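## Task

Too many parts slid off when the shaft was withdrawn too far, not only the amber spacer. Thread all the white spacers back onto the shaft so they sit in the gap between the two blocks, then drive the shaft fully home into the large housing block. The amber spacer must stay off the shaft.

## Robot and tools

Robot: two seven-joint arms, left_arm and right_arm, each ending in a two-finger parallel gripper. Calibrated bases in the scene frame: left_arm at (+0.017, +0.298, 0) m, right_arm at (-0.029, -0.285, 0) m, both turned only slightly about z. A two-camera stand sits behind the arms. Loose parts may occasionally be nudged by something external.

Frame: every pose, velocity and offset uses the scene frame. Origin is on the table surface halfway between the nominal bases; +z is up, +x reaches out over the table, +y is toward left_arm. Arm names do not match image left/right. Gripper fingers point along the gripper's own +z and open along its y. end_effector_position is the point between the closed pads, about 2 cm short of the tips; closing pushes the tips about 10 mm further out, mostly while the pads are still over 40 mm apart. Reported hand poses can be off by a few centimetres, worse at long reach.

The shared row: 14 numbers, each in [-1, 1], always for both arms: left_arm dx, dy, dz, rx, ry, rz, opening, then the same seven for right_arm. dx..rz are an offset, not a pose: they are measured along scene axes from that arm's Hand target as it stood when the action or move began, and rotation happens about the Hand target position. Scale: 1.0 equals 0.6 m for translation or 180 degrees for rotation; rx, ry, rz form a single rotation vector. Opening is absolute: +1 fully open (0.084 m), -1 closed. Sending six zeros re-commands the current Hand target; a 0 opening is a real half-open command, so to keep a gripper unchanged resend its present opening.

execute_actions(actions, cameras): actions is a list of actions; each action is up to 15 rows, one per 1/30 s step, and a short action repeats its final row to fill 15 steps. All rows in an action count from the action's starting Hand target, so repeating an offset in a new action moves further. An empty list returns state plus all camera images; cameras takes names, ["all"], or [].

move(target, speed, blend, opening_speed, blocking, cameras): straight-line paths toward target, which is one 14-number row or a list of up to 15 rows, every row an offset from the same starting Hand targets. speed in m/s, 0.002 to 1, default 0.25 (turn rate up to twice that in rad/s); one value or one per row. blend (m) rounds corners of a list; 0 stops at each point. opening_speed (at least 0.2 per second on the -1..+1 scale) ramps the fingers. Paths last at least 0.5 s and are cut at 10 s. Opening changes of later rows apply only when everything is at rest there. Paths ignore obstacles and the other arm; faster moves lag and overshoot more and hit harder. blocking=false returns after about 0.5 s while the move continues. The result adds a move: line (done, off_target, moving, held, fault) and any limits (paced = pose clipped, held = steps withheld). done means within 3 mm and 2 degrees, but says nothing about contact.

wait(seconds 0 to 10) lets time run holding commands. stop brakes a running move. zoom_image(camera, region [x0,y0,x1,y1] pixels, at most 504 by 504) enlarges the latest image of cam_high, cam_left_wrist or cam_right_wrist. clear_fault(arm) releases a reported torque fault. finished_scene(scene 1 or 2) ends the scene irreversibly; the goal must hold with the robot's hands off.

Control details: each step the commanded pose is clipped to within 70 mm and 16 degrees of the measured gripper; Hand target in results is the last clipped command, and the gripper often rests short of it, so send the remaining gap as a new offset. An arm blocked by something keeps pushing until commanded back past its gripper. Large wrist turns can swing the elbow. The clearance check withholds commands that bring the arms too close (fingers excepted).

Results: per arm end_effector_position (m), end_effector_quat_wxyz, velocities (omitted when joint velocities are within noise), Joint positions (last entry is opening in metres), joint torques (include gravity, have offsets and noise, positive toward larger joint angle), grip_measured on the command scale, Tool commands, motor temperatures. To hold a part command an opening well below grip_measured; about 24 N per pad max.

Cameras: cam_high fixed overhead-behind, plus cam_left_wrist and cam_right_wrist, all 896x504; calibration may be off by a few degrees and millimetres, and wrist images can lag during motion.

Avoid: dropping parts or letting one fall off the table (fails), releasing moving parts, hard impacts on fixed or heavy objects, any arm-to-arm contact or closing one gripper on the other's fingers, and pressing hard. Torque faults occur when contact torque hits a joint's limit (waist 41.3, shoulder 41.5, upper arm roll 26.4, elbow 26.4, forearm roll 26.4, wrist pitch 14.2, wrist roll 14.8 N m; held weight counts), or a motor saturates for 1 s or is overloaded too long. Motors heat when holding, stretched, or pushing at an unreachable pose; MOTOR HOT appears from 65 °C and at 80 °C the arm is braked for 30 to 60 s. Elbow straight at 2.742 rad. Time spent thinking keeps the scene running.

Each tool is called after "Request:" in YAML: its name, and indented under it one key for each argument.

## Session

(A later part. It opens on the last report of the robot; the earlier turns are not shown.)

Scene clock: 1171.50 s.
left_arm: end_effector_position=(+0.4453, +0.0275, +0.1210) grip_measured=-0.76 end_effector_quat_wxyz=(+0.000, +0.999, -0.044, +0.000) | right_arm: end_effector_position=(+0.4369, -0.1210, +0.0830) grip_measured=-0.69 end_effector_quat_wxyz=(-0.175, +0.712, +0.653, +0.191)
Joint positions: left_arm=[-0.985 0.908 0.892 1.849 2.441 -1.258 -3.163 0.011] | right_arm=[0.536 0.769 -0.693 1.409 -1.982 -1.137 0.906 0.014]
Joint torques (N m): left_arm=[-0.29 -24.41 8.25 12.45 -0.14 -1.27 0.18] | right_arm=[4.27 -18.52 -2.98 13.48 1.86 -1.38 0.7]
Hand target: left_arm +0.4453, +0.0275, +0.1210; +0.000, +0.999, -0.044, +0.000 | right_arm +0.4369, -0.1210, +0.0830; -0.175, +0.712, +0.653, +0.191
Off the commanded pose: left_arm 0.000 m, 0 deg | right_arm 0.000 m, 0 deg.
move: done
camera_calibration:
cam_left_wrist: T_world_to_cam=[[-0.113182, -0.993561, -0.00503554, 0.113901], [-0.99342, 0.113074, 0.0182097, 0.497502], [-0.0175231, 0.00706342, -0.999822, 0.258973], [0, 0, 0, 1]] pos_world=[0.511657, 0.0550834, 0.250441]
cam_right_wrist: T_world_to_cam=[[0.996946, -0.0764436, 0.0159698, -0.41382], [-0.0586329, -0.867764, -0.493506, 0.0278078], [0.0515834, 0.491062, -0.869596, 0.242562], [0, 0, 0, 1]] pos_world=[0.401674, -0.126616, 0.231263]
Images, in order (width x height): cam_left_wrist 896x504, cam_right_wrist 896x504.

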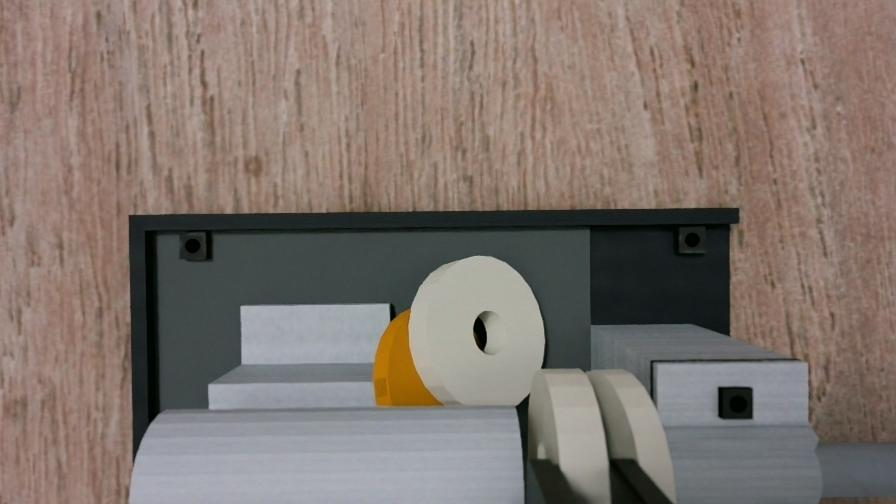

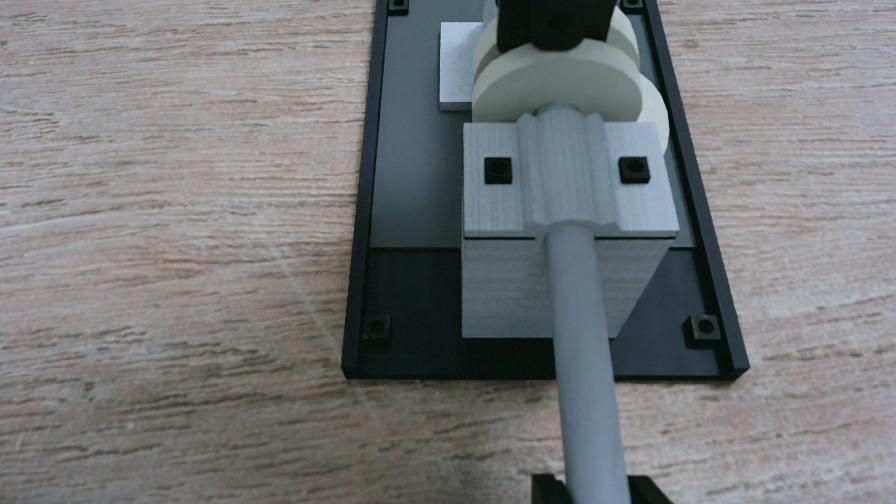

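Request:
move:
  target: [0,0,0,0,0,0,-0.95,0.0005,0.005,0,0,0,0,-0.95]
  speed: 0.02

Request:
move:
  target: [0,0,0,0,0,0,-0.95,0.0005,0.005,0,0,0,0,-0.95]
  speed: 0.02
  cameras: ["cam_left_wrist","cam_right_wrist"]

Request:
zoom_image:
  camera: "cam_left_wrist"
  region: [500, 354, 725, 504]

Scene clock: 1183.00 s.
left_arm: end_effector_position=(+0.4453, +0.0275, +0.1210) grip_measured=-0.76 end_effector_quat_wxyz=(+0.000, +0.999, -0.044, +0.000) | right_arm: end_effector_position=(+0.4372, -0.1181, +0.0830) grip_measured=-0.69 end_effector_quat_wxyz=(-0.175, +0.712, +0.653, +0.191)
Joint positions: left_arm=[-0.985 0.908 0.892 1.849 2.441 -1.258 -3.163 0.011] | right_arm=[0.541 0.77 -0.692 1.412 -1.981 -1.135 0.912 0.014]
Joint torques (N m): left_arm=[-1 -24.21 6.74 13.84 -1.38 -1.09 0.16] | right_arm=[8 -18.2 -0.67 14.37 3 -1.27 0.74]
Hand target: left_arm +0.4453, +0.0275, +0.1210; +0.000, +0.999, -0.044, +0.000 | right_arm +0.4372, -0.1180, +0.0830; -0.175, +0.712, +0.653, +0.191
Off the commanded pose: left_arm 0.000 m, 0 deg | right_arm 0.000 m, 0 deg.
move: done

Scene clock: 1183.70 s.
left_arm: end_effector_position=(+0.4453, +0.0274, +0.1210) grip_measured=-0.76 end_effector_quat_wxyz=(+0.000, +0.999, -0.044, +0.000) | right_arm: end_effector_position=(+0.4375, -0.1150, +0.0830) grip_measured=-0.69 end_effector_quat_wxyz=(-0.175, +0.712, +0.653, +0.191)
Joint positions: left_arm=[-0.985 0.908 0.892 1.849 2.441 -1.258 -3.163 0.011] | right_arm=[0.546 0.771 -0.691 1.415 -1.979 -1.133 0.918 0.014]
Joint torques (N m): left_arm=[1.33 -27.34 9.84 14.81 -0.07 -1.05 0.23] | right_arm=[8.28 -17.99 -0.79 14.7 3.23 -0.93 0.75]
Hand target: left_arm +0.4453, +0.0275, +0.1210; +0.000, +0.999, -0.044, +0.000 | right_arm +0.4375, -0.1150, +0.0830; -0.175, +0.712, +0.653, +0.191
Off the commanded pose: left_arm 0.000 m, 0 deg | right_arm 0.000 m, 0 deg.
move: done
camera_calibration:
cam_left_wrist: T_world_to_cam=[[-0.113281, -0.99355, -0.00503441, 0.113851], [-0.993408, 0.113173, 0.0182093, 0.497504], [-0.0175221, 0.007064, -0.999822, 0.258874], [0, 0, 0, 1]] pos_world=[0.511658, 0.0549837, 0.250341]
cam_right_wrist: T_world_to_cam=[[0.996957, -0.0763059, 0.0159281, -0.413937], [-0.0585268, -0.867706, -0.493619, 0.0330399], [0.0514869, 0.491185, -0.869532, 0.239624], [0, 0, 0, 1]] pos_world=[0.402274, -0.120616, 0.231263]
Images, in order (width x height): cam_left_wrist 896x504, cam_right_wrist 896x504.

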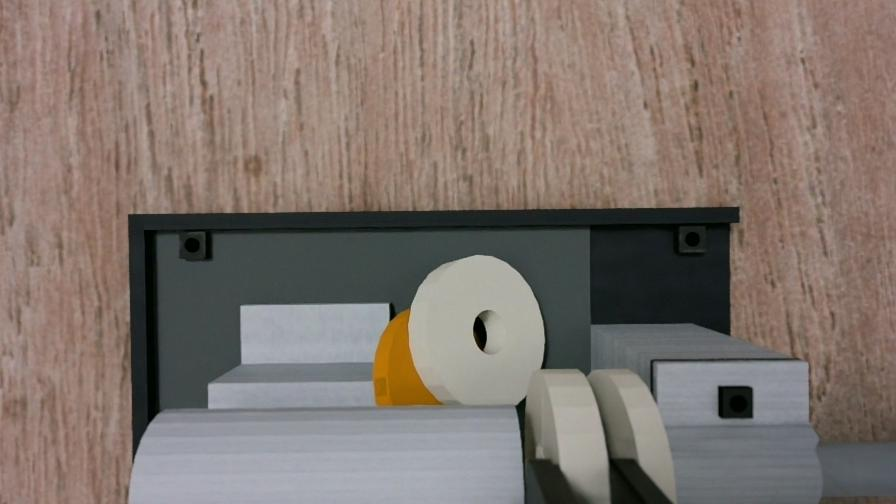

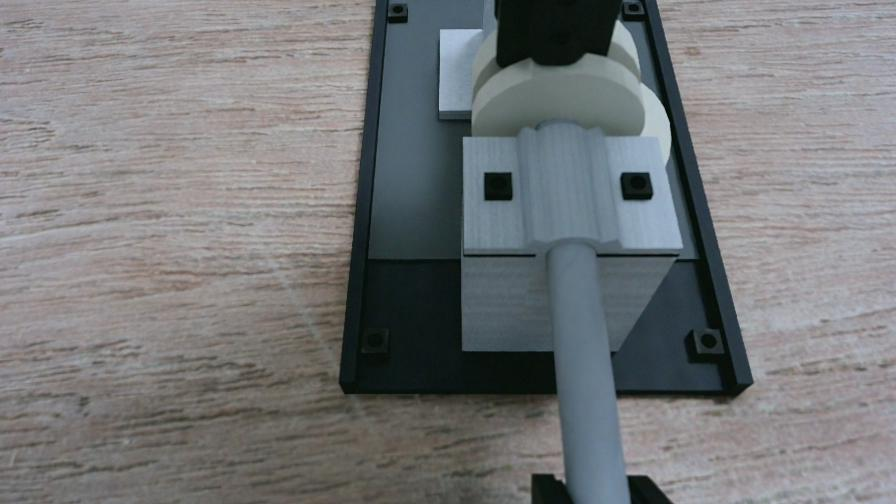

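Scaled by 2.240 from the camera's 896x504 image, which has a finer 1280x720 frame.

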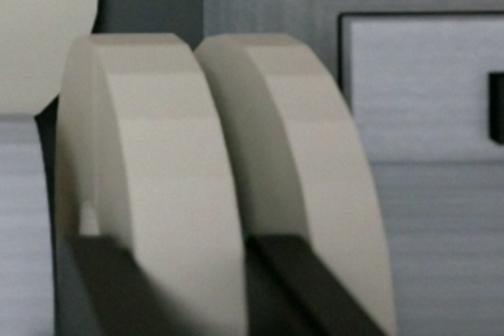

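Request:
move:
  target: [0,0,0,0,0,0,-0.95,-0.0007,-0.0075,0,0,0,0,-0.95]
  speed: 0.03
  cameras: ["cam_left_wrist","cam_right_wrist","cam_high"]

Request:
zoom_image:
  camera: "cam_right_wrist"
  region: [460, 10, 660, 160]

Request:
zoom_image:
  camera: "cam_left_wrist"
  region: [500, 354, 725, 504]

Request:
zoom_image:
  camera: "cam_high"
  region: [410, 280, 480, 350]

Scene clock: 1191.70 s.
left_arm: end_effector_position=(+0.4454, +0.0275, +0.1211) grip_measured=-0.76 end_effector_quat_wxyz=(+0.000, +0.999, -0.044, +0.000) | right_arm: end_effector_position=(+0.4371, -0.1196, +0.0830) grip_measured=-0.69 end_effector_quat_wxyz=(-0.175, +0.712, +0.653, +0.191)
Joint positions: left_arm=[-0.985 0.908 0.892 1.849 2.441 -1.258 -3.163 0.011] | right_arm=[0.539 0.769 -0.692 1.411 -1.981 -1.136 0.909 0.014]
Joint torques (N m): left_arm=[0.32 -23.66 8.08 12.37 0 -1.17 0.1] | right_arm=[-3.91 -19.51 -7.32 11.26 -0.03 -1.04 0.11]
Hand target: left_arm +0.4453, +0.0275, +0.1210; +0.000, +0.999, -0.044, +0.000 | right_arm +0.4371, -0.1195, +0.0830; -0.175, +0.712, +0.653, +0.191
Off the commanded pose: left_arm 0.000 m, 0 deg | right_arm 0.000 m, 0 deg.
move: done
camera_calibration:
cam_left_wrist: T_world_to_cam=[[-0.113083, -0.993573, -0.00505926, 0.113856], [-0.993434, 0.112976, 0.0180115, 0.497562], [-0.0173241, 0.00706284, -0.999825, 0.258972], [0, 0, 0, 1]] pos_world=[0.511657, 0.0550831, 0.250541]
cam_right_wrist: T_world_to_cam=[[0.996946, -0.0764437, 0.0159697, -0.413904], [-0.058633, -0.867764, -0.493506, 0.0291212], [0.0515833, 0.491062, -0.869596, 0.241815], [0, 0, 0, 1]] pos_world=[0.401874, -0.125116, 0.231263]

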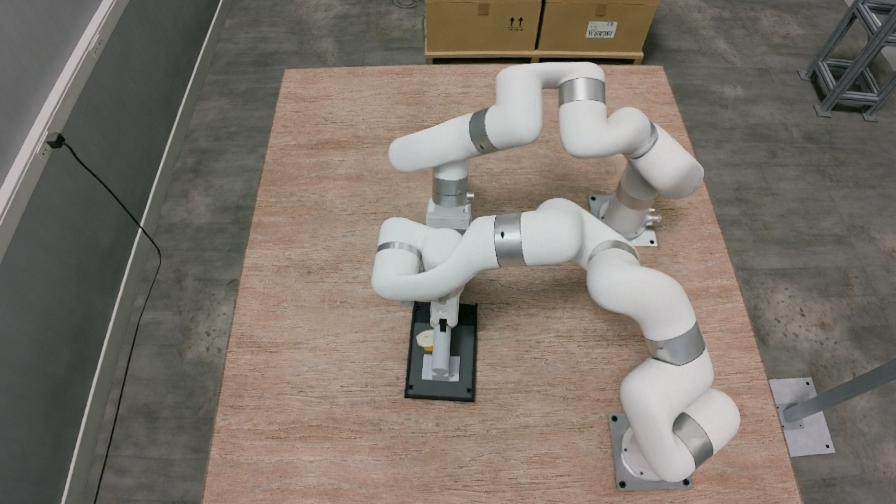

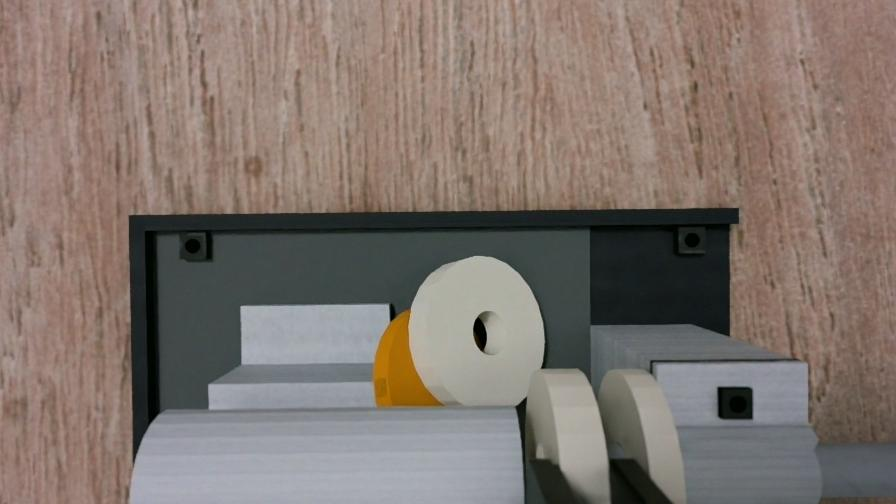

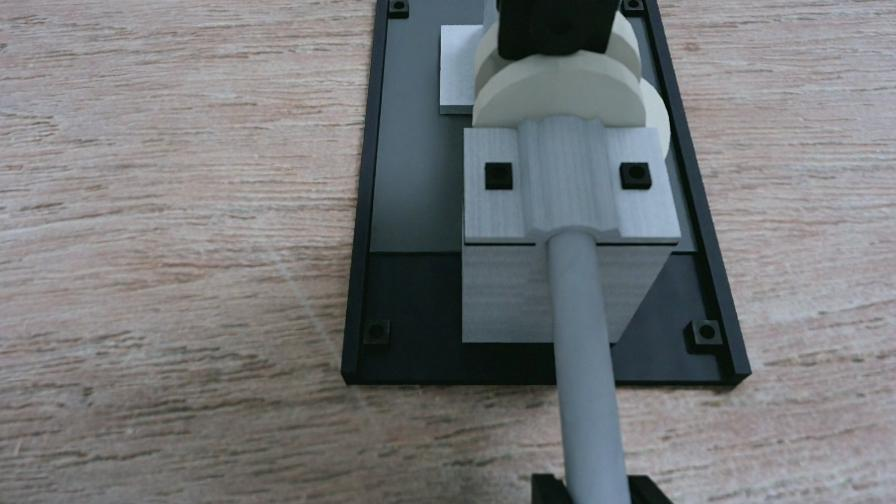

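Scaled by 2.520 from the camera's 896x504 image, which has a finer 1280x720 frame.

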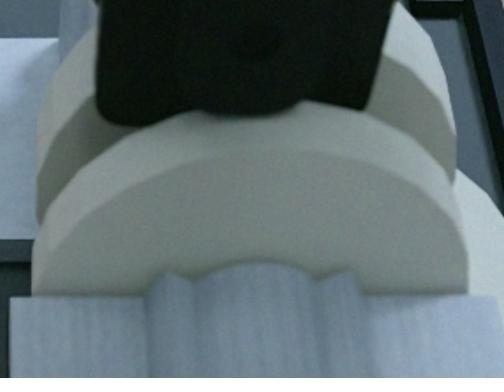

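Scaled by 2.240 from the camera's 896x504 image, which has a finer 1280x720 frame.

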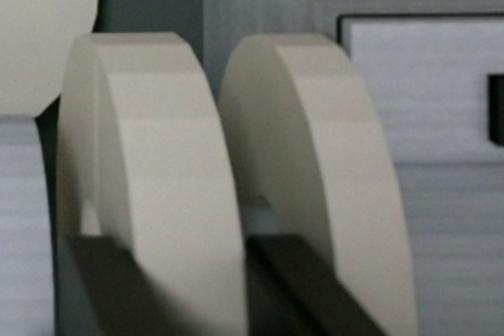

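Scaled by 7.200 from the camera's 896x504 image, which has a finer 1280x720 frame.

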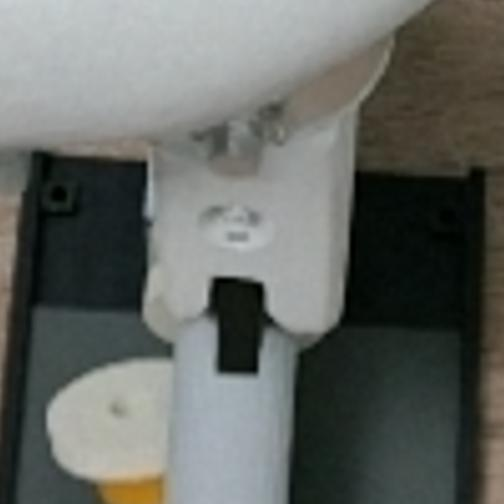

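Request:
zoom_image:
  camera: "cam_right_wrist"
  region: [590, 5, 660, 75]

Request:
zoom_image:
  camera: "cam_right_wrist"
  region: [465, 40, 535, 110]

Request:
zoom_image:
  camera: "cam_right_wrist"
  region: [600, 60, 670, 130]

Scaled by 7.200 from the camera's 896x504 image, which has a finer 1280x720 frame.

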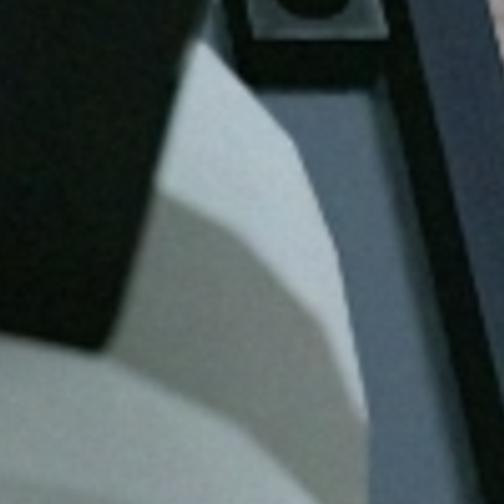

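Scaled by 7.200 from the camera's 896x504 image, which has a finer 1280x720 frame.

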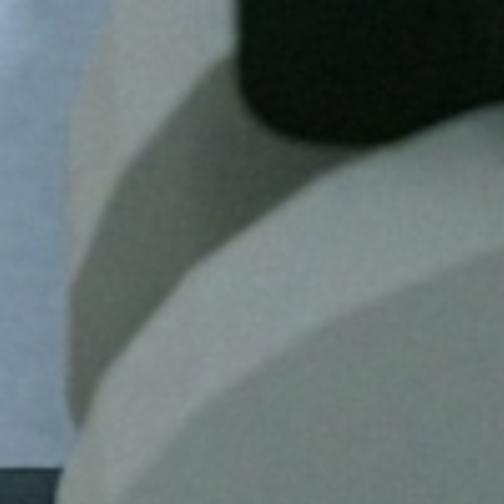

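Scaled by 7.200 from the camera's 896x504 image, which has a finer 1280x720 frame.

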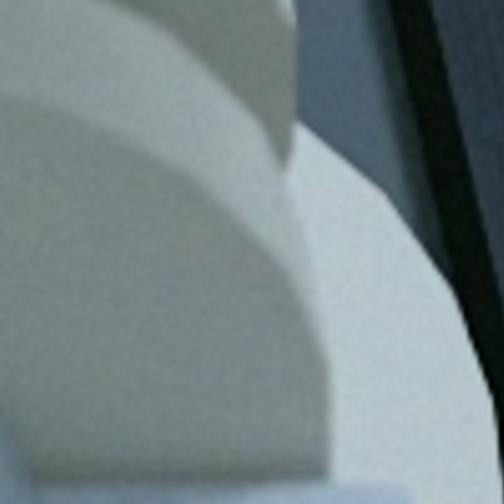

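Request:
move:
  target: [-0.0008,0,-0.0038,0,0,0,-0.95,0,0,0,0,0,0,-0.95]
  speed: 0.03
  cameras: ["cam_left_wrist","cam_right_wrist"]

Request:
zoom_image:
  camera: "cam_right_wrist"
  region: [590, 5, 660, 75]

Request:
zoom_image:
  camera: "cam_right_wrist"
  region: [465, 40, 535, 110]

Request:
zoom_image:
  camera: "cam_right_wrist"
  region: [600, 60, 670, 130]

Scene clock: 1255.10 s.
left_arm: end_effector_position=(+0.4448, +0.0275, +0.1189) grip_measured=-0.76 end_effector_quat_wxyz=(+0.000, +0.999, -0.044, +0.000) | right_arm: end_effector_position=(+0.4371, -0.1195, +0.0831) grip_measured=-0.69 end_effector_quat_wxyz=(-0.175, +0.712, +0.653, +0.191)
Joint positions: left_arm=[-0.987 0.909 0.891 1.843 2.44 -1.253 -3.161 0.011] | right_arm=[0.539 0.769 -0.692 1.411 -1.981 -1.137 0.909 0.014]
Joint torques (N m): left_arm=[-0.94 -16.62 4.75 8.36 -0.58 0.23 0.16] | right_arm=[-1.78 -17.28 -6.72 11.57 0.58 -0.01 0.34]
Hand target: left_arm +0.4448, +0.0275, +0.1187; +0.000, +0.999, -0.044, +0.000 | right_arm +0.4371, -0.1195, +0.0830; -0.175, +0.712, +0.653, +0.191
Off the commanded pose: left_arm 0.000 m, 0 deg | right_arm 0.000 m, 0 deg.
move: done
camera_calibration:
cam_left_wrist: T_world_to_cam=[[-0.113182, -0.993562, -0.00493618, 0.113808], [-0.99342, 0.113075, 0.0181984, 0.497048], [-0.0175231, 0.00696343, -0.999822, 0.256771], [0, 0, 0, 1]] pos_world=[0.511157, 0.0550833, 0.248241]
cam_right_wrist: T_world_to_cam=[[0.996952, -0.0763628, 0.0160101, -0.413808], [-0.0585356, -0.867703, -0.493624, 0.0291605], [0.0515866, 0.491183, -0.869528, 0.241905], [0, 0, 0, 1]] pos_world=[0.401774, -0.125116, 0.231363]
Images, in order (width x height): cam_left_wrist 896x504, cam_right_wrist 896x504.

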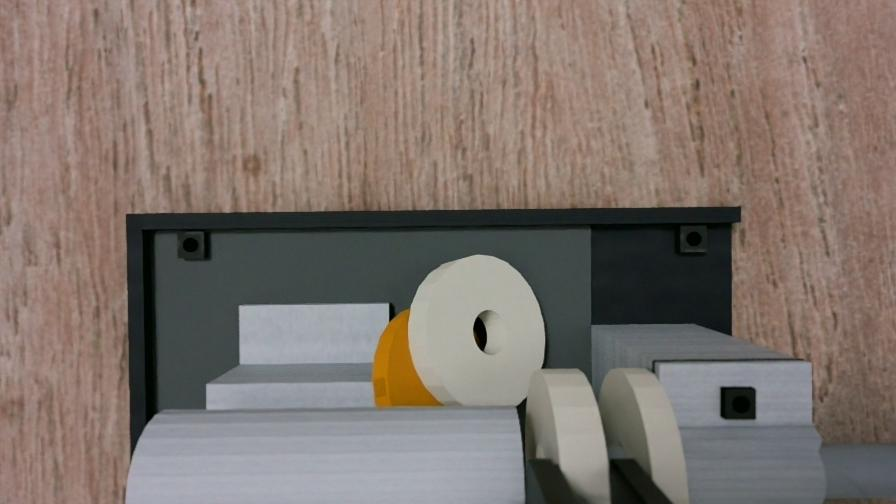

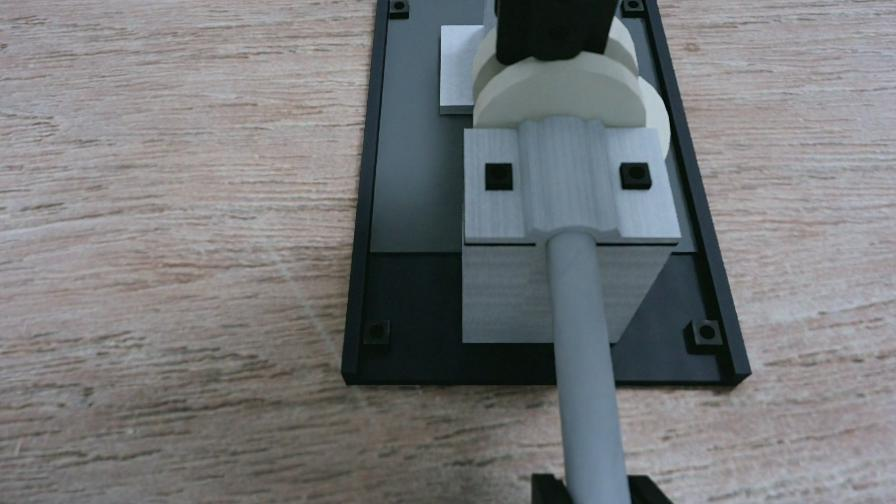

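Scaled by 7.200 from the camera's 896x504 image, which has a finer 1280x720 frame.

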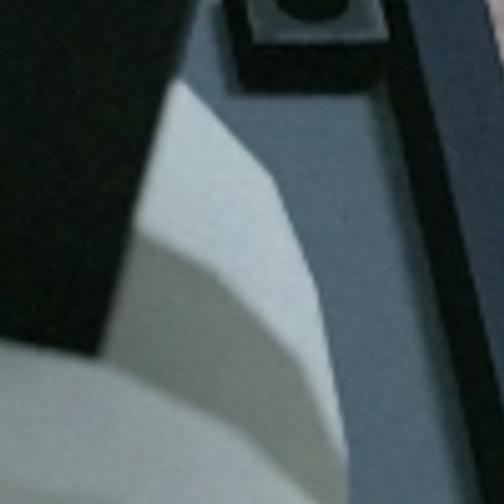

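Scaled by 7.200 from the camera's 896x504 image, which has a finer 1280x720 frame.

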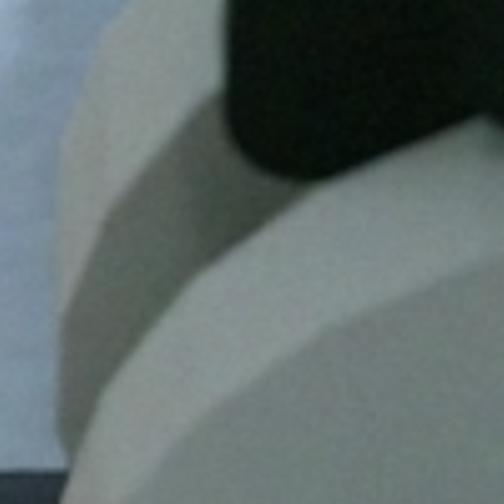

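Scaled by 7.200 from the camera's 896x504 image, which has a finer 1280x720 frame.

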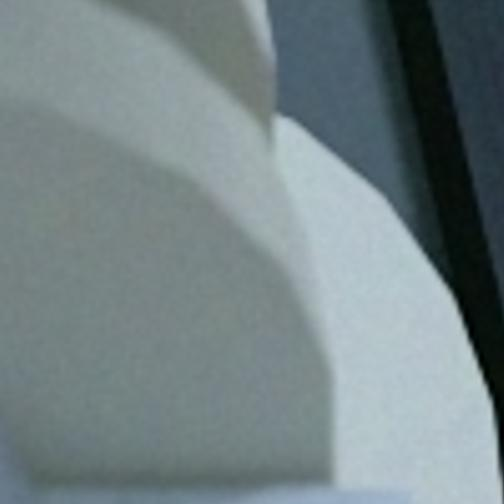

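Request:
move:
  target: [0.0008,0,0.0038,0,0,0,-0.95,0,0,0,0,0,0,-0.95]
  speed: 0.03

Request:
move:
  target: [0,0,0,0,0,0,-0.95,-0.0005,-0.0058,0,0,0,0,-0.95]
  speed: 0.03
  cameras: ["cam_left_wrist","cam_right_wrist"]

Request:
zoom_image:
  camera: "cam_left_wrist"
  region: [500, 354, 725, 504]

Request:
zoom_image:
  camera: "cam_right_wrist"
  region: [460, 0, 660, 150]

Scene clock: 1273.20 s.
left_arm: end_effector_position=(+0.4453, +0.0275, +0.1210) grip_measured=-0.76 end_effector_quat_wxyz=(+0.000, +0.999, -0.044, +0.000) | right_arm: end_effector_position=(+0.4371, -0.1195, +0.0830) grip_measured=-0.69 end_effector_quat_wxyz=(-0.175, +0.712, +0.653, +0.191)
Joint positions: left_arm=[-0.985 0.908 0.892 1.849 2.441 -1.258 -3.163 0.011] | right_arm=[0.539 0.769 -0.692 1.411 -1.981 -1.136 0.909 0.014]
Joint torques (N m): left_arm=[1.07 -25.13 8.45 12.75 0.04 -1.38 -0.16] | right_arm=[-2.58 -18.89 -6.7 11.45 -0.06 -1 0.37]
Hand target: left_arm +0.4453, +0.0275, +0.1210; +0.000, +0.999, -0.044, +0.000 | right_arm +0.4371, -0.1195, +0.0830; -0.175, +0.712, +0.653, +0.191
Off the commanded pose: left_arm 0.000 m, 0 deg | right_arm 0.000 m, 0 deg.
move: done

Scene clock: 1273.90 s.
left_arm: end_effector_position=(+0.4453, +0.0275, +0.1210) grip_measured=-0.76 end_effector_quat_wxyz=(+0.000, +0.999, -0.044, +0.000) | right_arm: end_effector_position=(+0.4368, -0.1230, +0.0830) grip_measured=-0.69 end_effector_quat_wxyz=(-0.175, +0.712, +0.653, +0.191)
Joint positions: left_arm=[-0.985 0.908 0.892 1.849 2.441 -1.258 -3.163 0.011] | right_arm=[0.533 0.769 -0.694 1.407 -1.983 -1.139 0.902 0.014]
Joint torques (N m): left_arm=[1.15 -25 8.54 12.84 0.11 -1.31 -0.08] | right_arm=[-3.45 -19.47 -7.53 11.34 -0.04 -1.14 0.16]
Hand target: left_arm +0.4453, +0.0275, +0.1210; +0.000, +0.999, -0.044, +0.000 | right_arm +0.4368, -0.1230, +0.0830; -0.175, +0.712, +0.653, +0.191
Off the commanded pose: left_arm 0.000 m, 0 deg | right_arm 0.000 m, 0 deg.
move: done
camera_calibration:
cam_left_wrist: T_world_to_cam=[[-0.113182, -0.993561, -0.00503554, 0.113901], [-0.99342, 0.113074, 0.0182097, 0.497502], [-0.0175231, 0.00706342, -0.999822, 0.258973], [0, 0, 0, 1]] pos_world=[0.511657, 0.0550834, 0.250441]
cam_right_wrist: T_world_to_cam=[[0.996946, -0.0764436, 0.0159698, -0.413873], [-0.0586329, -0.867764, -0.493506, 0.0260664], [0.0515834, 0.491062, -0.869596, 0.243549], [0, 0, 0, 1]] pos_world=[0.401574, -0.128616, 0.231263]
Images, in order (width x height): cam_left_wrist 896x504, cam_right_wrist 896x504.

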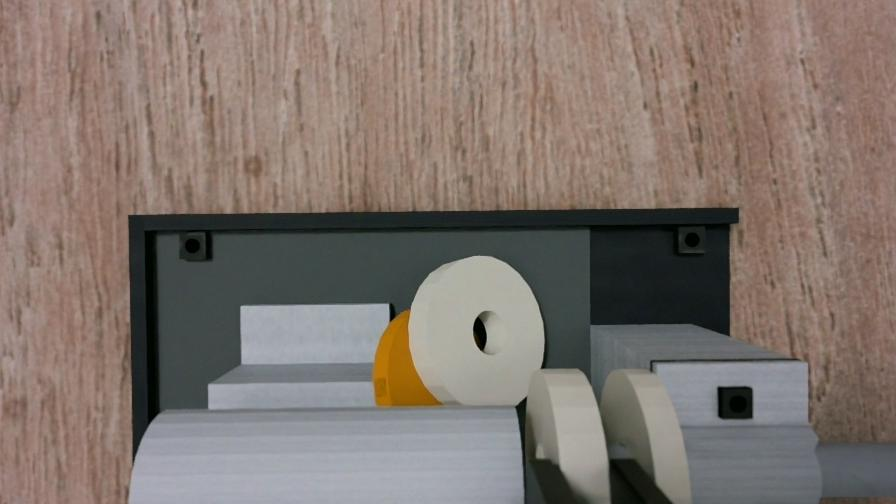

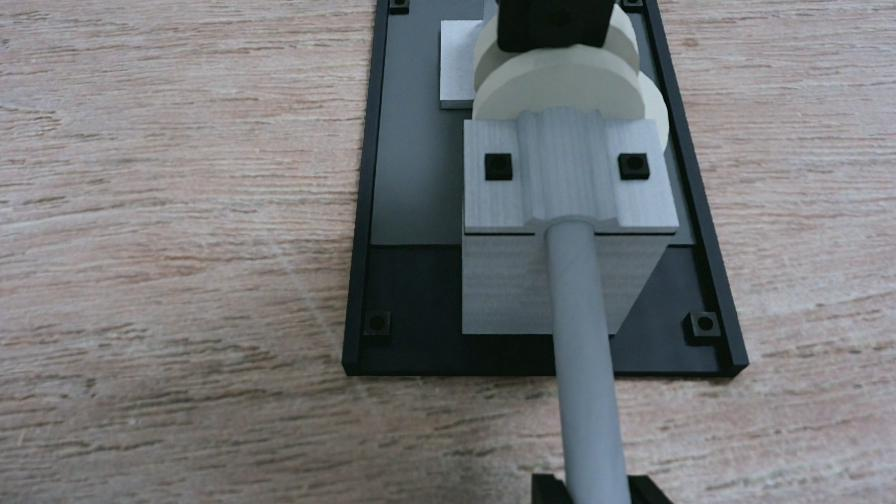

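Scaled by 2.240 from the camera's 896x504 image, which has a finer 1280x720 frame.

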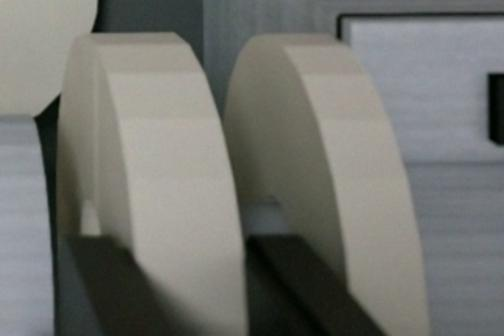

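Scaled by 2.520 from the camera's 896x504 image, which has a finer 1280x720 frame.

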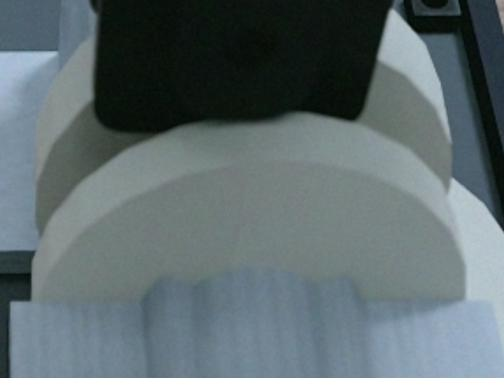

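Request:
move:
  target: [0,0,-0.0038,0,0,0,-0.95,0,0,0,0,0,0,-0.95]
  speed: 0.03

Scene clock: 1292.20 s.
left_arm: end_effector_position=(+0.4453, +0.0275, +0.1189) grip_measured=-0.76 end_effector_quat_wxyz=(+0.000, +0.999, -0.044, +0.000) | right_arm: end_effector_position=(+0.4368, -0.1230, +0.0831) grip_measured=-0.69 end_effector_quat_wxyz=(-0.175, +0.712, +0.653, +0.191)
Joint positions: left_arm=[-0.985 0.91 0.891 1.846 2.439 -1.254 -3.161 0.011] | right_arm=[0.533 0.768 -0.694 1.407 -1.983 -1.139 0.902 0.014]
Joint torques (N m): left_arm=[0.15 -17 4.94 8.61 -0.59 0.19 0.13] | right_arm=[-2.21 -17.76 -6.89 11.8 0.45 -0.21 0.18]
Hand target: left_arm +0.4453, +0.0275, +0.1187; +0.000, +0.999, -0.044, +0.000 | right_arm +0.4368, -0.1230, +0.0830; -0.175, +0.712, +0.653, +0.191
Off the commanded pose: left_arm 0.000 m, 0 deg | right_arm 0.000 m, 0 deg.
move: done

Request:
move:
  target: [0,0,0.0038,0,0,0,-0.95,0,0,0,0,0,0,-0.95]
  speed: 0.03
  cameras: ["cam_right_wrist"]

Request:
zoom_image:
  camera: "cam_right_wrist"
  region: [590, 0, 660, 70]

Request:
zoom_image:
  camera: "cam_right_wrist"
  region: [460, 60, 530, 130]

Request:
zoom_image:
  camera: "cam_right_wrist"
  region: [600, 60, 670, 130]

Request:
zoom_image:
  camera: "cam_right_wrist"
  region: [490, 0, 630, 70]

Scene clock: 1321.00 s.
left_arm: end_effector_position=(+0.4453, +0.0275, +0.1210) grip_measured=-0.76 end_effector_quat_wxyz=(+0.000, +0.999, -0.044, +0.000) | right_arm: end_effector_position=(+0.4368, -0.1230, +0.0830) grip_measured=-0.69 end_effector_quat_wxyz=(-0.175, +0.712, +0.653, +0.191)
Joint positions: left_arm=[-0.985 0.908 0.892 1.849 2.441 -1.258 -3.163 0.011] | right_arm=[0.533 0.769 -0.694 1.407 -1.983 -1.139 0.902 0.014]
Joint torques (N m): left_arm=[-0.12 -25.24 8.69 12.89 0.15 -1.29 -0.16] | right_arm=[-2.75 -19.25 -6.71 11.35 -0.04 -1.13 0.39]
Hand target: left_arm +0.4453, +0.0275, +0.1210; +0.000, +0.999, -0.044, +0.000 | right_arm +0.4368, -0.1230, +0.0830; -0.175, +0.712, +0.653, +0.191
Off the commanded pose: left_arm 0.000 m, 0 deg | right_arm 0.000 m, 0 deg.
move: done
camera_calibration:
cam_right_wrist: T_world_to_cam=[[0.996952, -0.076358, 0.0160207, -0.413876], [-0.0585334, -0.867771, -0.493505, 0.0260254], [0.0515854, 0.491063, -0.869595, 0.243548], [0, 0, 0, 1]] pos_world=[0.401574, -0.128616, 0.231263]
Images, in order (width x height): cam_right_wrist 896x504.

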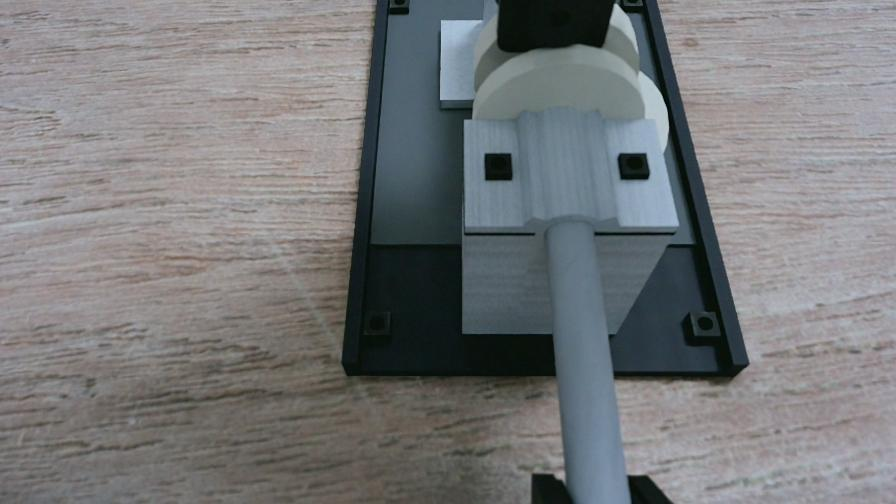

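Scaled by 7.200 from the camera's 896x504 image, which has a finer 1280x720 frame.

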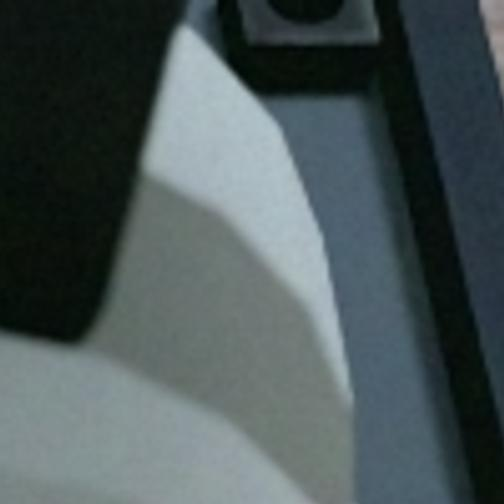

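Scaled by 7.200 from the camera's 896x504 image, which has a finer 1280x720 frame.

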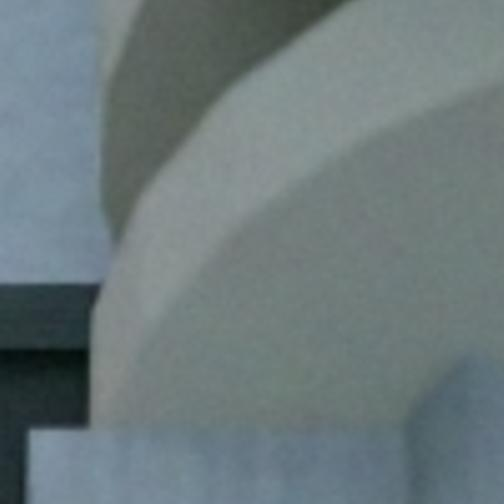

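Scaled by 7.200 from the camera's 896x504 image, which has a finer 1280x720 frame.

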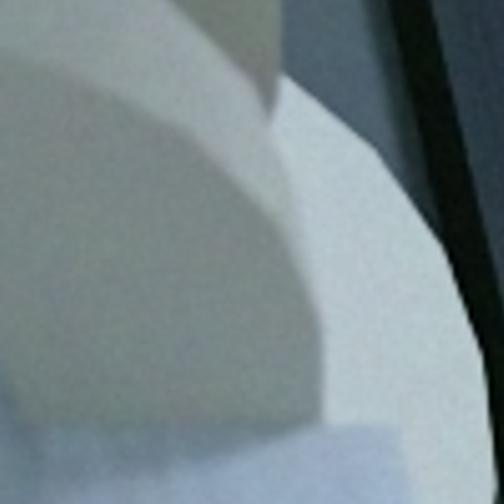

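Scaled by 3.600 from the camera's 896x504 image, which has a finer 1280x720 frame.

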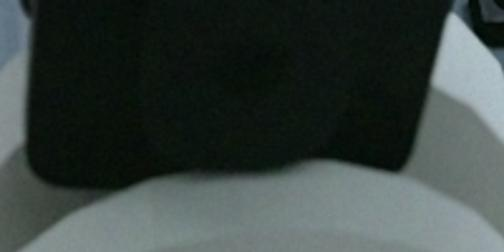

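Request:
move:
  target: [0,0,0,0,0,0,-0.95,-0.0013,-0.0133,0,0,0,0,-0.95]
  speed: 0.03
  cameras: ["cam_left_wrist"]

Request:
zoom_image:
  camera: "cam_left_wrist"
  region: [500, 354, 725, 504]

Request:
move:
  target: [0,0,-0.0038,0,0,0,-0.95,0,0,0,0,0,0,-0.95]
  speed: 0.03

Scene clock: 1367.00 s.
left_arm: end_effector_position=(+0.4453, +0.0275, +0.1210) grip_measured=-0.76 end_effector_quat_wxyz=(+0.000, +0.999, -0.044, +0.000) | right_arm: end_effector_position=(+0.4360, -0.1310, +0.0830) grip_measured=-0.69 end_effector_quat_wxyz=(-0.175, +0.712, +0.653, +0.191)
Joint positions: left_arm=[-0.985 0.908 0.892 1.849 2.441 -1.258 -3.163 0.011] | right_arm=[0.52 0.767 -0.697 1.4 -1.986 -1.144 0.885 0.014]
Joint torques (N m): left_arm=[0.49 -25 8.54 12.79 0.11 -1.36 -0.14] | right_arm=[-2.97 -19.63 -7.14 11.38 -0.05 -1.55 0.12]
Hand target: left_arm +0.4453, +0.0275, +0.1210; +0.000, +0.999, -0.044, +0.000 | right_arm +0.4360, -0.1310, +0.0830; -0.175, +0.712, +0.653, +0.191
Off the commanded pose: left_arm 0.000 m, 0 deg | right_arm 0.000 m, 0 deg.
move: done
camera_calibration:
cam_left_wrist: T_world_to_cam=[[-0.113182, -0.993561, -0.00503554, 0.113901], [-0.99342, 0.113074, 0.0182097, 0.497502], [-0.0175231, 0.00706342, -0.999822, 0.258973], [0, 0, 0, 1]] pos_world=[0.511657, 0.0550834, 0.250441]
Images, in order (width x height): cam_left_wrist 896x504.

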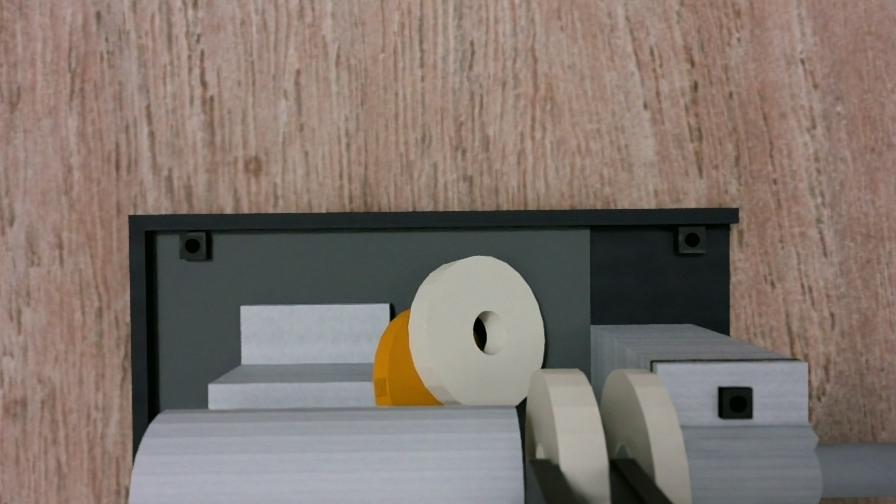

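Scaled by 2.240 from the camera's 896x504 image, which has a finer 1280x720 frame.

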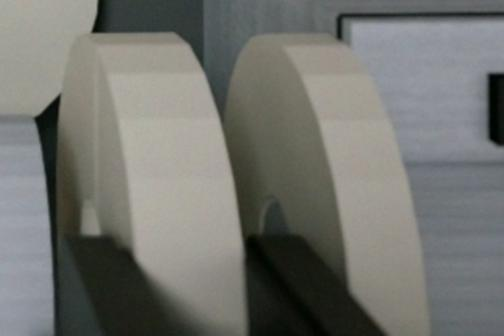

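Scene clock: 1367.70 s.
left_arm: end_effector_position=(+0.4453, +0.0275, +0.1189) grip_measured=-0.76 end_effector_quat_wxyz=(+0.000, +0.999, -0.044, +0.000) | right_arm: end_effector_position=(+0.4360, -0.1310, +0.0831) grip_measured=-0.69 end_effector_quat_wxyz=(-0.175, +0.712, +0.653, +0.191)
Joint positions: left_arm=[-0.985 0.91 0.891 1.846 2.439 -1.254 -3.161 0.011] | right_arm=[0.52 0.767 -0.697 1.4 -1.986 -1.144 0.885 0.014]
Joint torques (N m): left_arm=[0.4 -17.18 5.08 8.69 -0.7 0.33 0.11] | right_arm=[-1.62 -18.06 -6.68 11.4 0.23 -0.67 0.18]
Hand target: left_arm +0.4453, +0.0275, +0.1187; +0.000, +0.999, -0.044, +0.000 | right_arm +0.4360, -0.1310, +0.0830; -0.175, +0.712, +0.653, +0.191
Off the commanded pose: left_arm 0.000 m, 0 deg | right_arm 0.000 m, 0 deg.
move: done

Request:
move:
  target:
    - [0,0,0.14,0,0,0,-0.95,0,0,0,0,0,0,-0.95]
    - [0,0.3875,0.0,0,0,0,-0.95,0,0,0,0,0,0,-0.95]
    - [0,0.3875,-0.0825,0,0,0,-0.95,0,0,0,0,0,0,-0.95]
  speed: [0.15,0.25,0.15]
  blend: [0.02,0.02,0]

Request:
move:
  target: [0,0,-0.0042,0,0,0,-0.95,0,0,0,0,0,0,-0.95]
  speed: 0.03
  cameras: ["cam_left_wrist","cam_high"]

Scene clock: 1391.40 s.
left_arm: end_effector_position=(+0.4453, +0.2600, +0.0693) grip_measured=-0.76 end_effector_quat_wxyz=(+0.000, +0.999, -0.044, +0.000) | right_arm: end_effector_position=(+0.4360, -0.1310, +0.0830) grip_measured=-0.69 end_effector_quat_wxyz=(-0.175, +0.712, +0.653, +0.191)
Joint positions: left_arm=[-0.661 0.716 0.889 1.348 2.472 -0.963 -2.571 0.011] | right_arm=[0.52 0.767 -0.697 1.4 -1.986 -1.144 0.885 0.014]
Joint torques (N m): left_arm=[1.17 -19.19 7.58 12.66 -0.6 -1.15 0.21] | right_arm=[-2.69 -19.57 -6.68 11.76 0.04 -1.64 0.49]
Hand target: left_arm +0.4453, +0.2600, +0.0692; +0.000, +0.999, -0.044, +0.000 | right_arm +0.4360, -0.1310, +0.0830; -0.175, +0.712, +0.653, +0.191
Off the commanded pose: left_arm 0.000 m, 0 deg | right_arm 0.000 m, 0 deg.
move: done

Scene clock: 1392.10 s.
left_arm: end_effector_position=(+0.4453, +0.2600, +0.0668) grip_measured=-0.76 end_effector_quat_wxyz=(+0.000, +0.999, -0.044, +0.000) | right_arm: end_effector_position=(+0.4360, -0.1310, +0.0830) grip_measured=-0.69 end_effector_quat_wxyz=(-0.175, +0.712, +0.653, +0.191)
Joint positions: left_arm=[-0.658 0.72 0.885 1.346 2.468 -0.958 -2.568 0.011] | right_arm=[0.52 0.767 -0.697 1.4 -1.986 -1.144 0.885 0.014]
Joint torques (N m): left_arm=[0.63 -14.77 5.06 9.4 -0.74 -0.05 0.16] | right_arm=[-2.78 -19.5 -6.67 11.69 0.02 -1.65 0.46]
Hand target: left_arm +0.4453, +0.2600, +0.0667; +0.000, +0.999, -0.044, +0.000 | right_arm +0.4360, -0.1310, +0.0830; -0.175, +0.712, +0.653, +0.191
Off the commanded pose: left_arm 0.000 m, 0 deg | right_arm 0.000 m, 0 deg.
move: done
camera_calibration:
cam_left_wrist: T_world_to_cam=[[-0.113182, -0.993562, -0.00493618, 0.344611], [-0.99342, 0.113075, 0.0181984, 0.472201], [-0.0175231, 0.00696343, -0.999822, 0.20317], [0, 0, 0, 1]] pos_world=[0.511657, 0.287583, 0.196241]
Images, in order (width x height): cam_high 896x504, cam_left_wrist 896x504.

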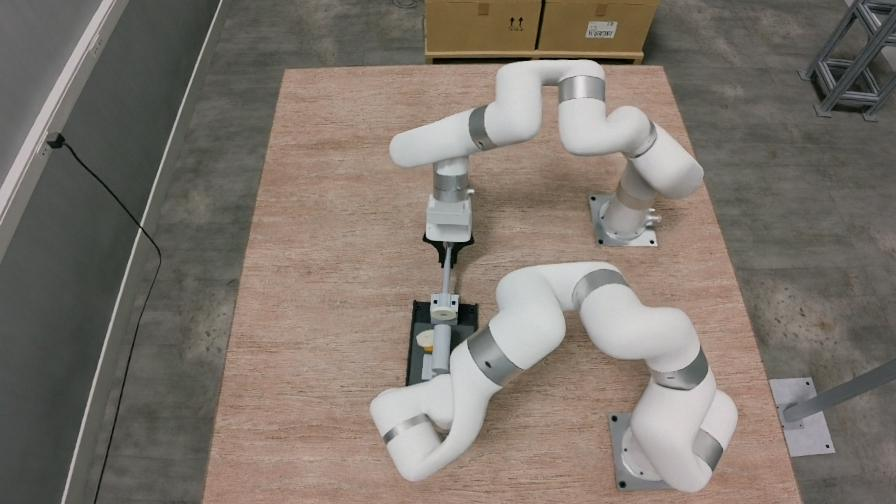

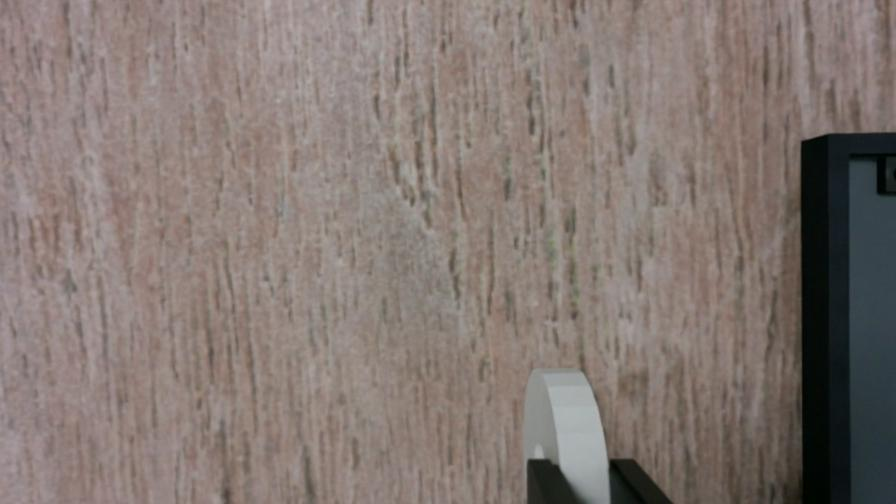

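Request:
move:
  target:
    - [0,0,0.0012,0,0,0,-0.95,0,0,0,0,0,0,-0.95]
    - [0,0,0.0012,0,0,0,-0.55,0,0,0,0,0,0,-0.95]
    - [0.0067,0,0.0057,0,0,0,-0.55,0,0,0,0,0,0,-0.95]
    - [0.0067,0,0.0057,0,0,0,-0.95,0,0,0,0,0,0,-0.95]
  speed: 0.04
  opening_speed: 0.5
  cameras: ["cam_left_wrist"]

Request:
zoom_image:
  camera: "cam_left_wrist"
  region: [440, 304, 700, 504]

Scene clock: 1402.43 s.
left_arm: end_effector_position=(+0.4493, +0.2600, +0.0701) grip_measured=-0.76 end_effector_quat_wxyz=(+0.000, +0.999, -0.044, +0.000) | right_arm: end_effector_position=(+0.4360, -0.1310, +0.0830) grip_measured=-0.69 end_effector_quat_wxyz=(-0.175, +0.712, +0.653, +0.191)
Joint positions: left_arm=[-0.653 0.727 0.887 1.368 2.469 -0.974 -2.573 0.011] | right_arm=[0.52 0.767 -0.697 1.4 -1.986 -1.144 0.885 0.014]
Joint torques (N m): left_arm=[0.76 -19.66 8.11 12.53 -0.3 -1.32 -0.21] | right_arm=[-2.62 -19.72 -6.81 11.68 0.05 -1.56 0.35]
Hand target: left_arm +0.4493, +0.2600, +0.0701; +0.000, +0.999, -0.044, +0.000 | right_arm +0.4360, -0.1310, +0.0830; -0.175, +0.712, +0.653, +0.191
Off the commanded pose: left_arm 0.000 m, 0 deg | right_arm 0.000 m, 0 deg.
move: done
camera_calibration:
cam_left_wrist: T_world_to_cam=[[-0.113182, -0.993561, -0.00503554, 0.3451], [-0.99342, 0.113074, 0.0182097, 0.476112], [-0.0175231, 0.00706342, -0.999822, 0.20651], [0, 0, 0, 1]] pos_world=[0.515657, 0.287583, 0.199541]
Images, in order (width x height): cam_left_wrist 896x504.

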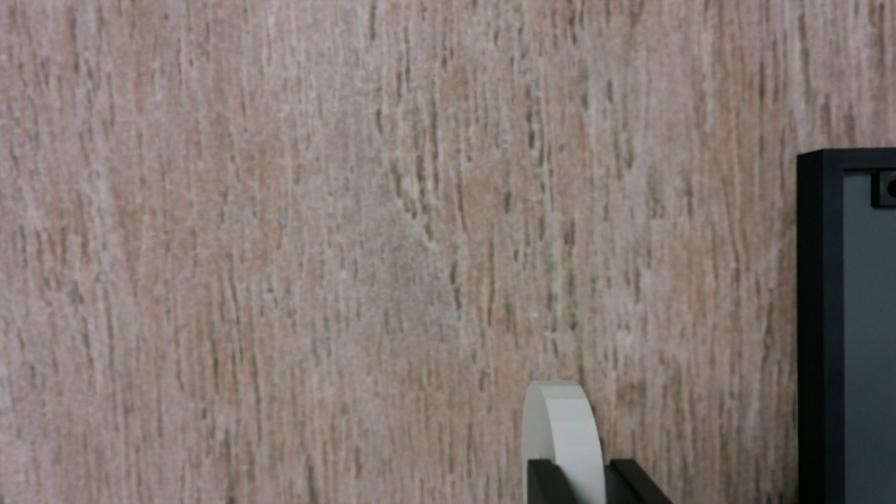

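Scaled by 1.938 from the camera's 896x504 image, which has a finer 1280x720 frame.

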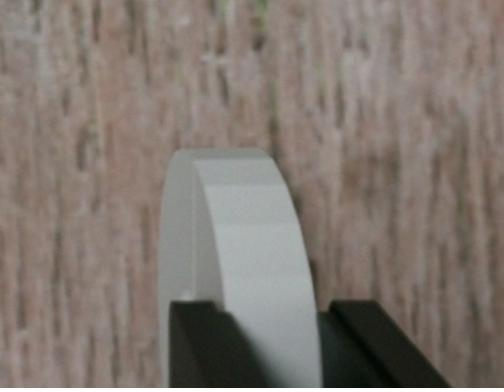

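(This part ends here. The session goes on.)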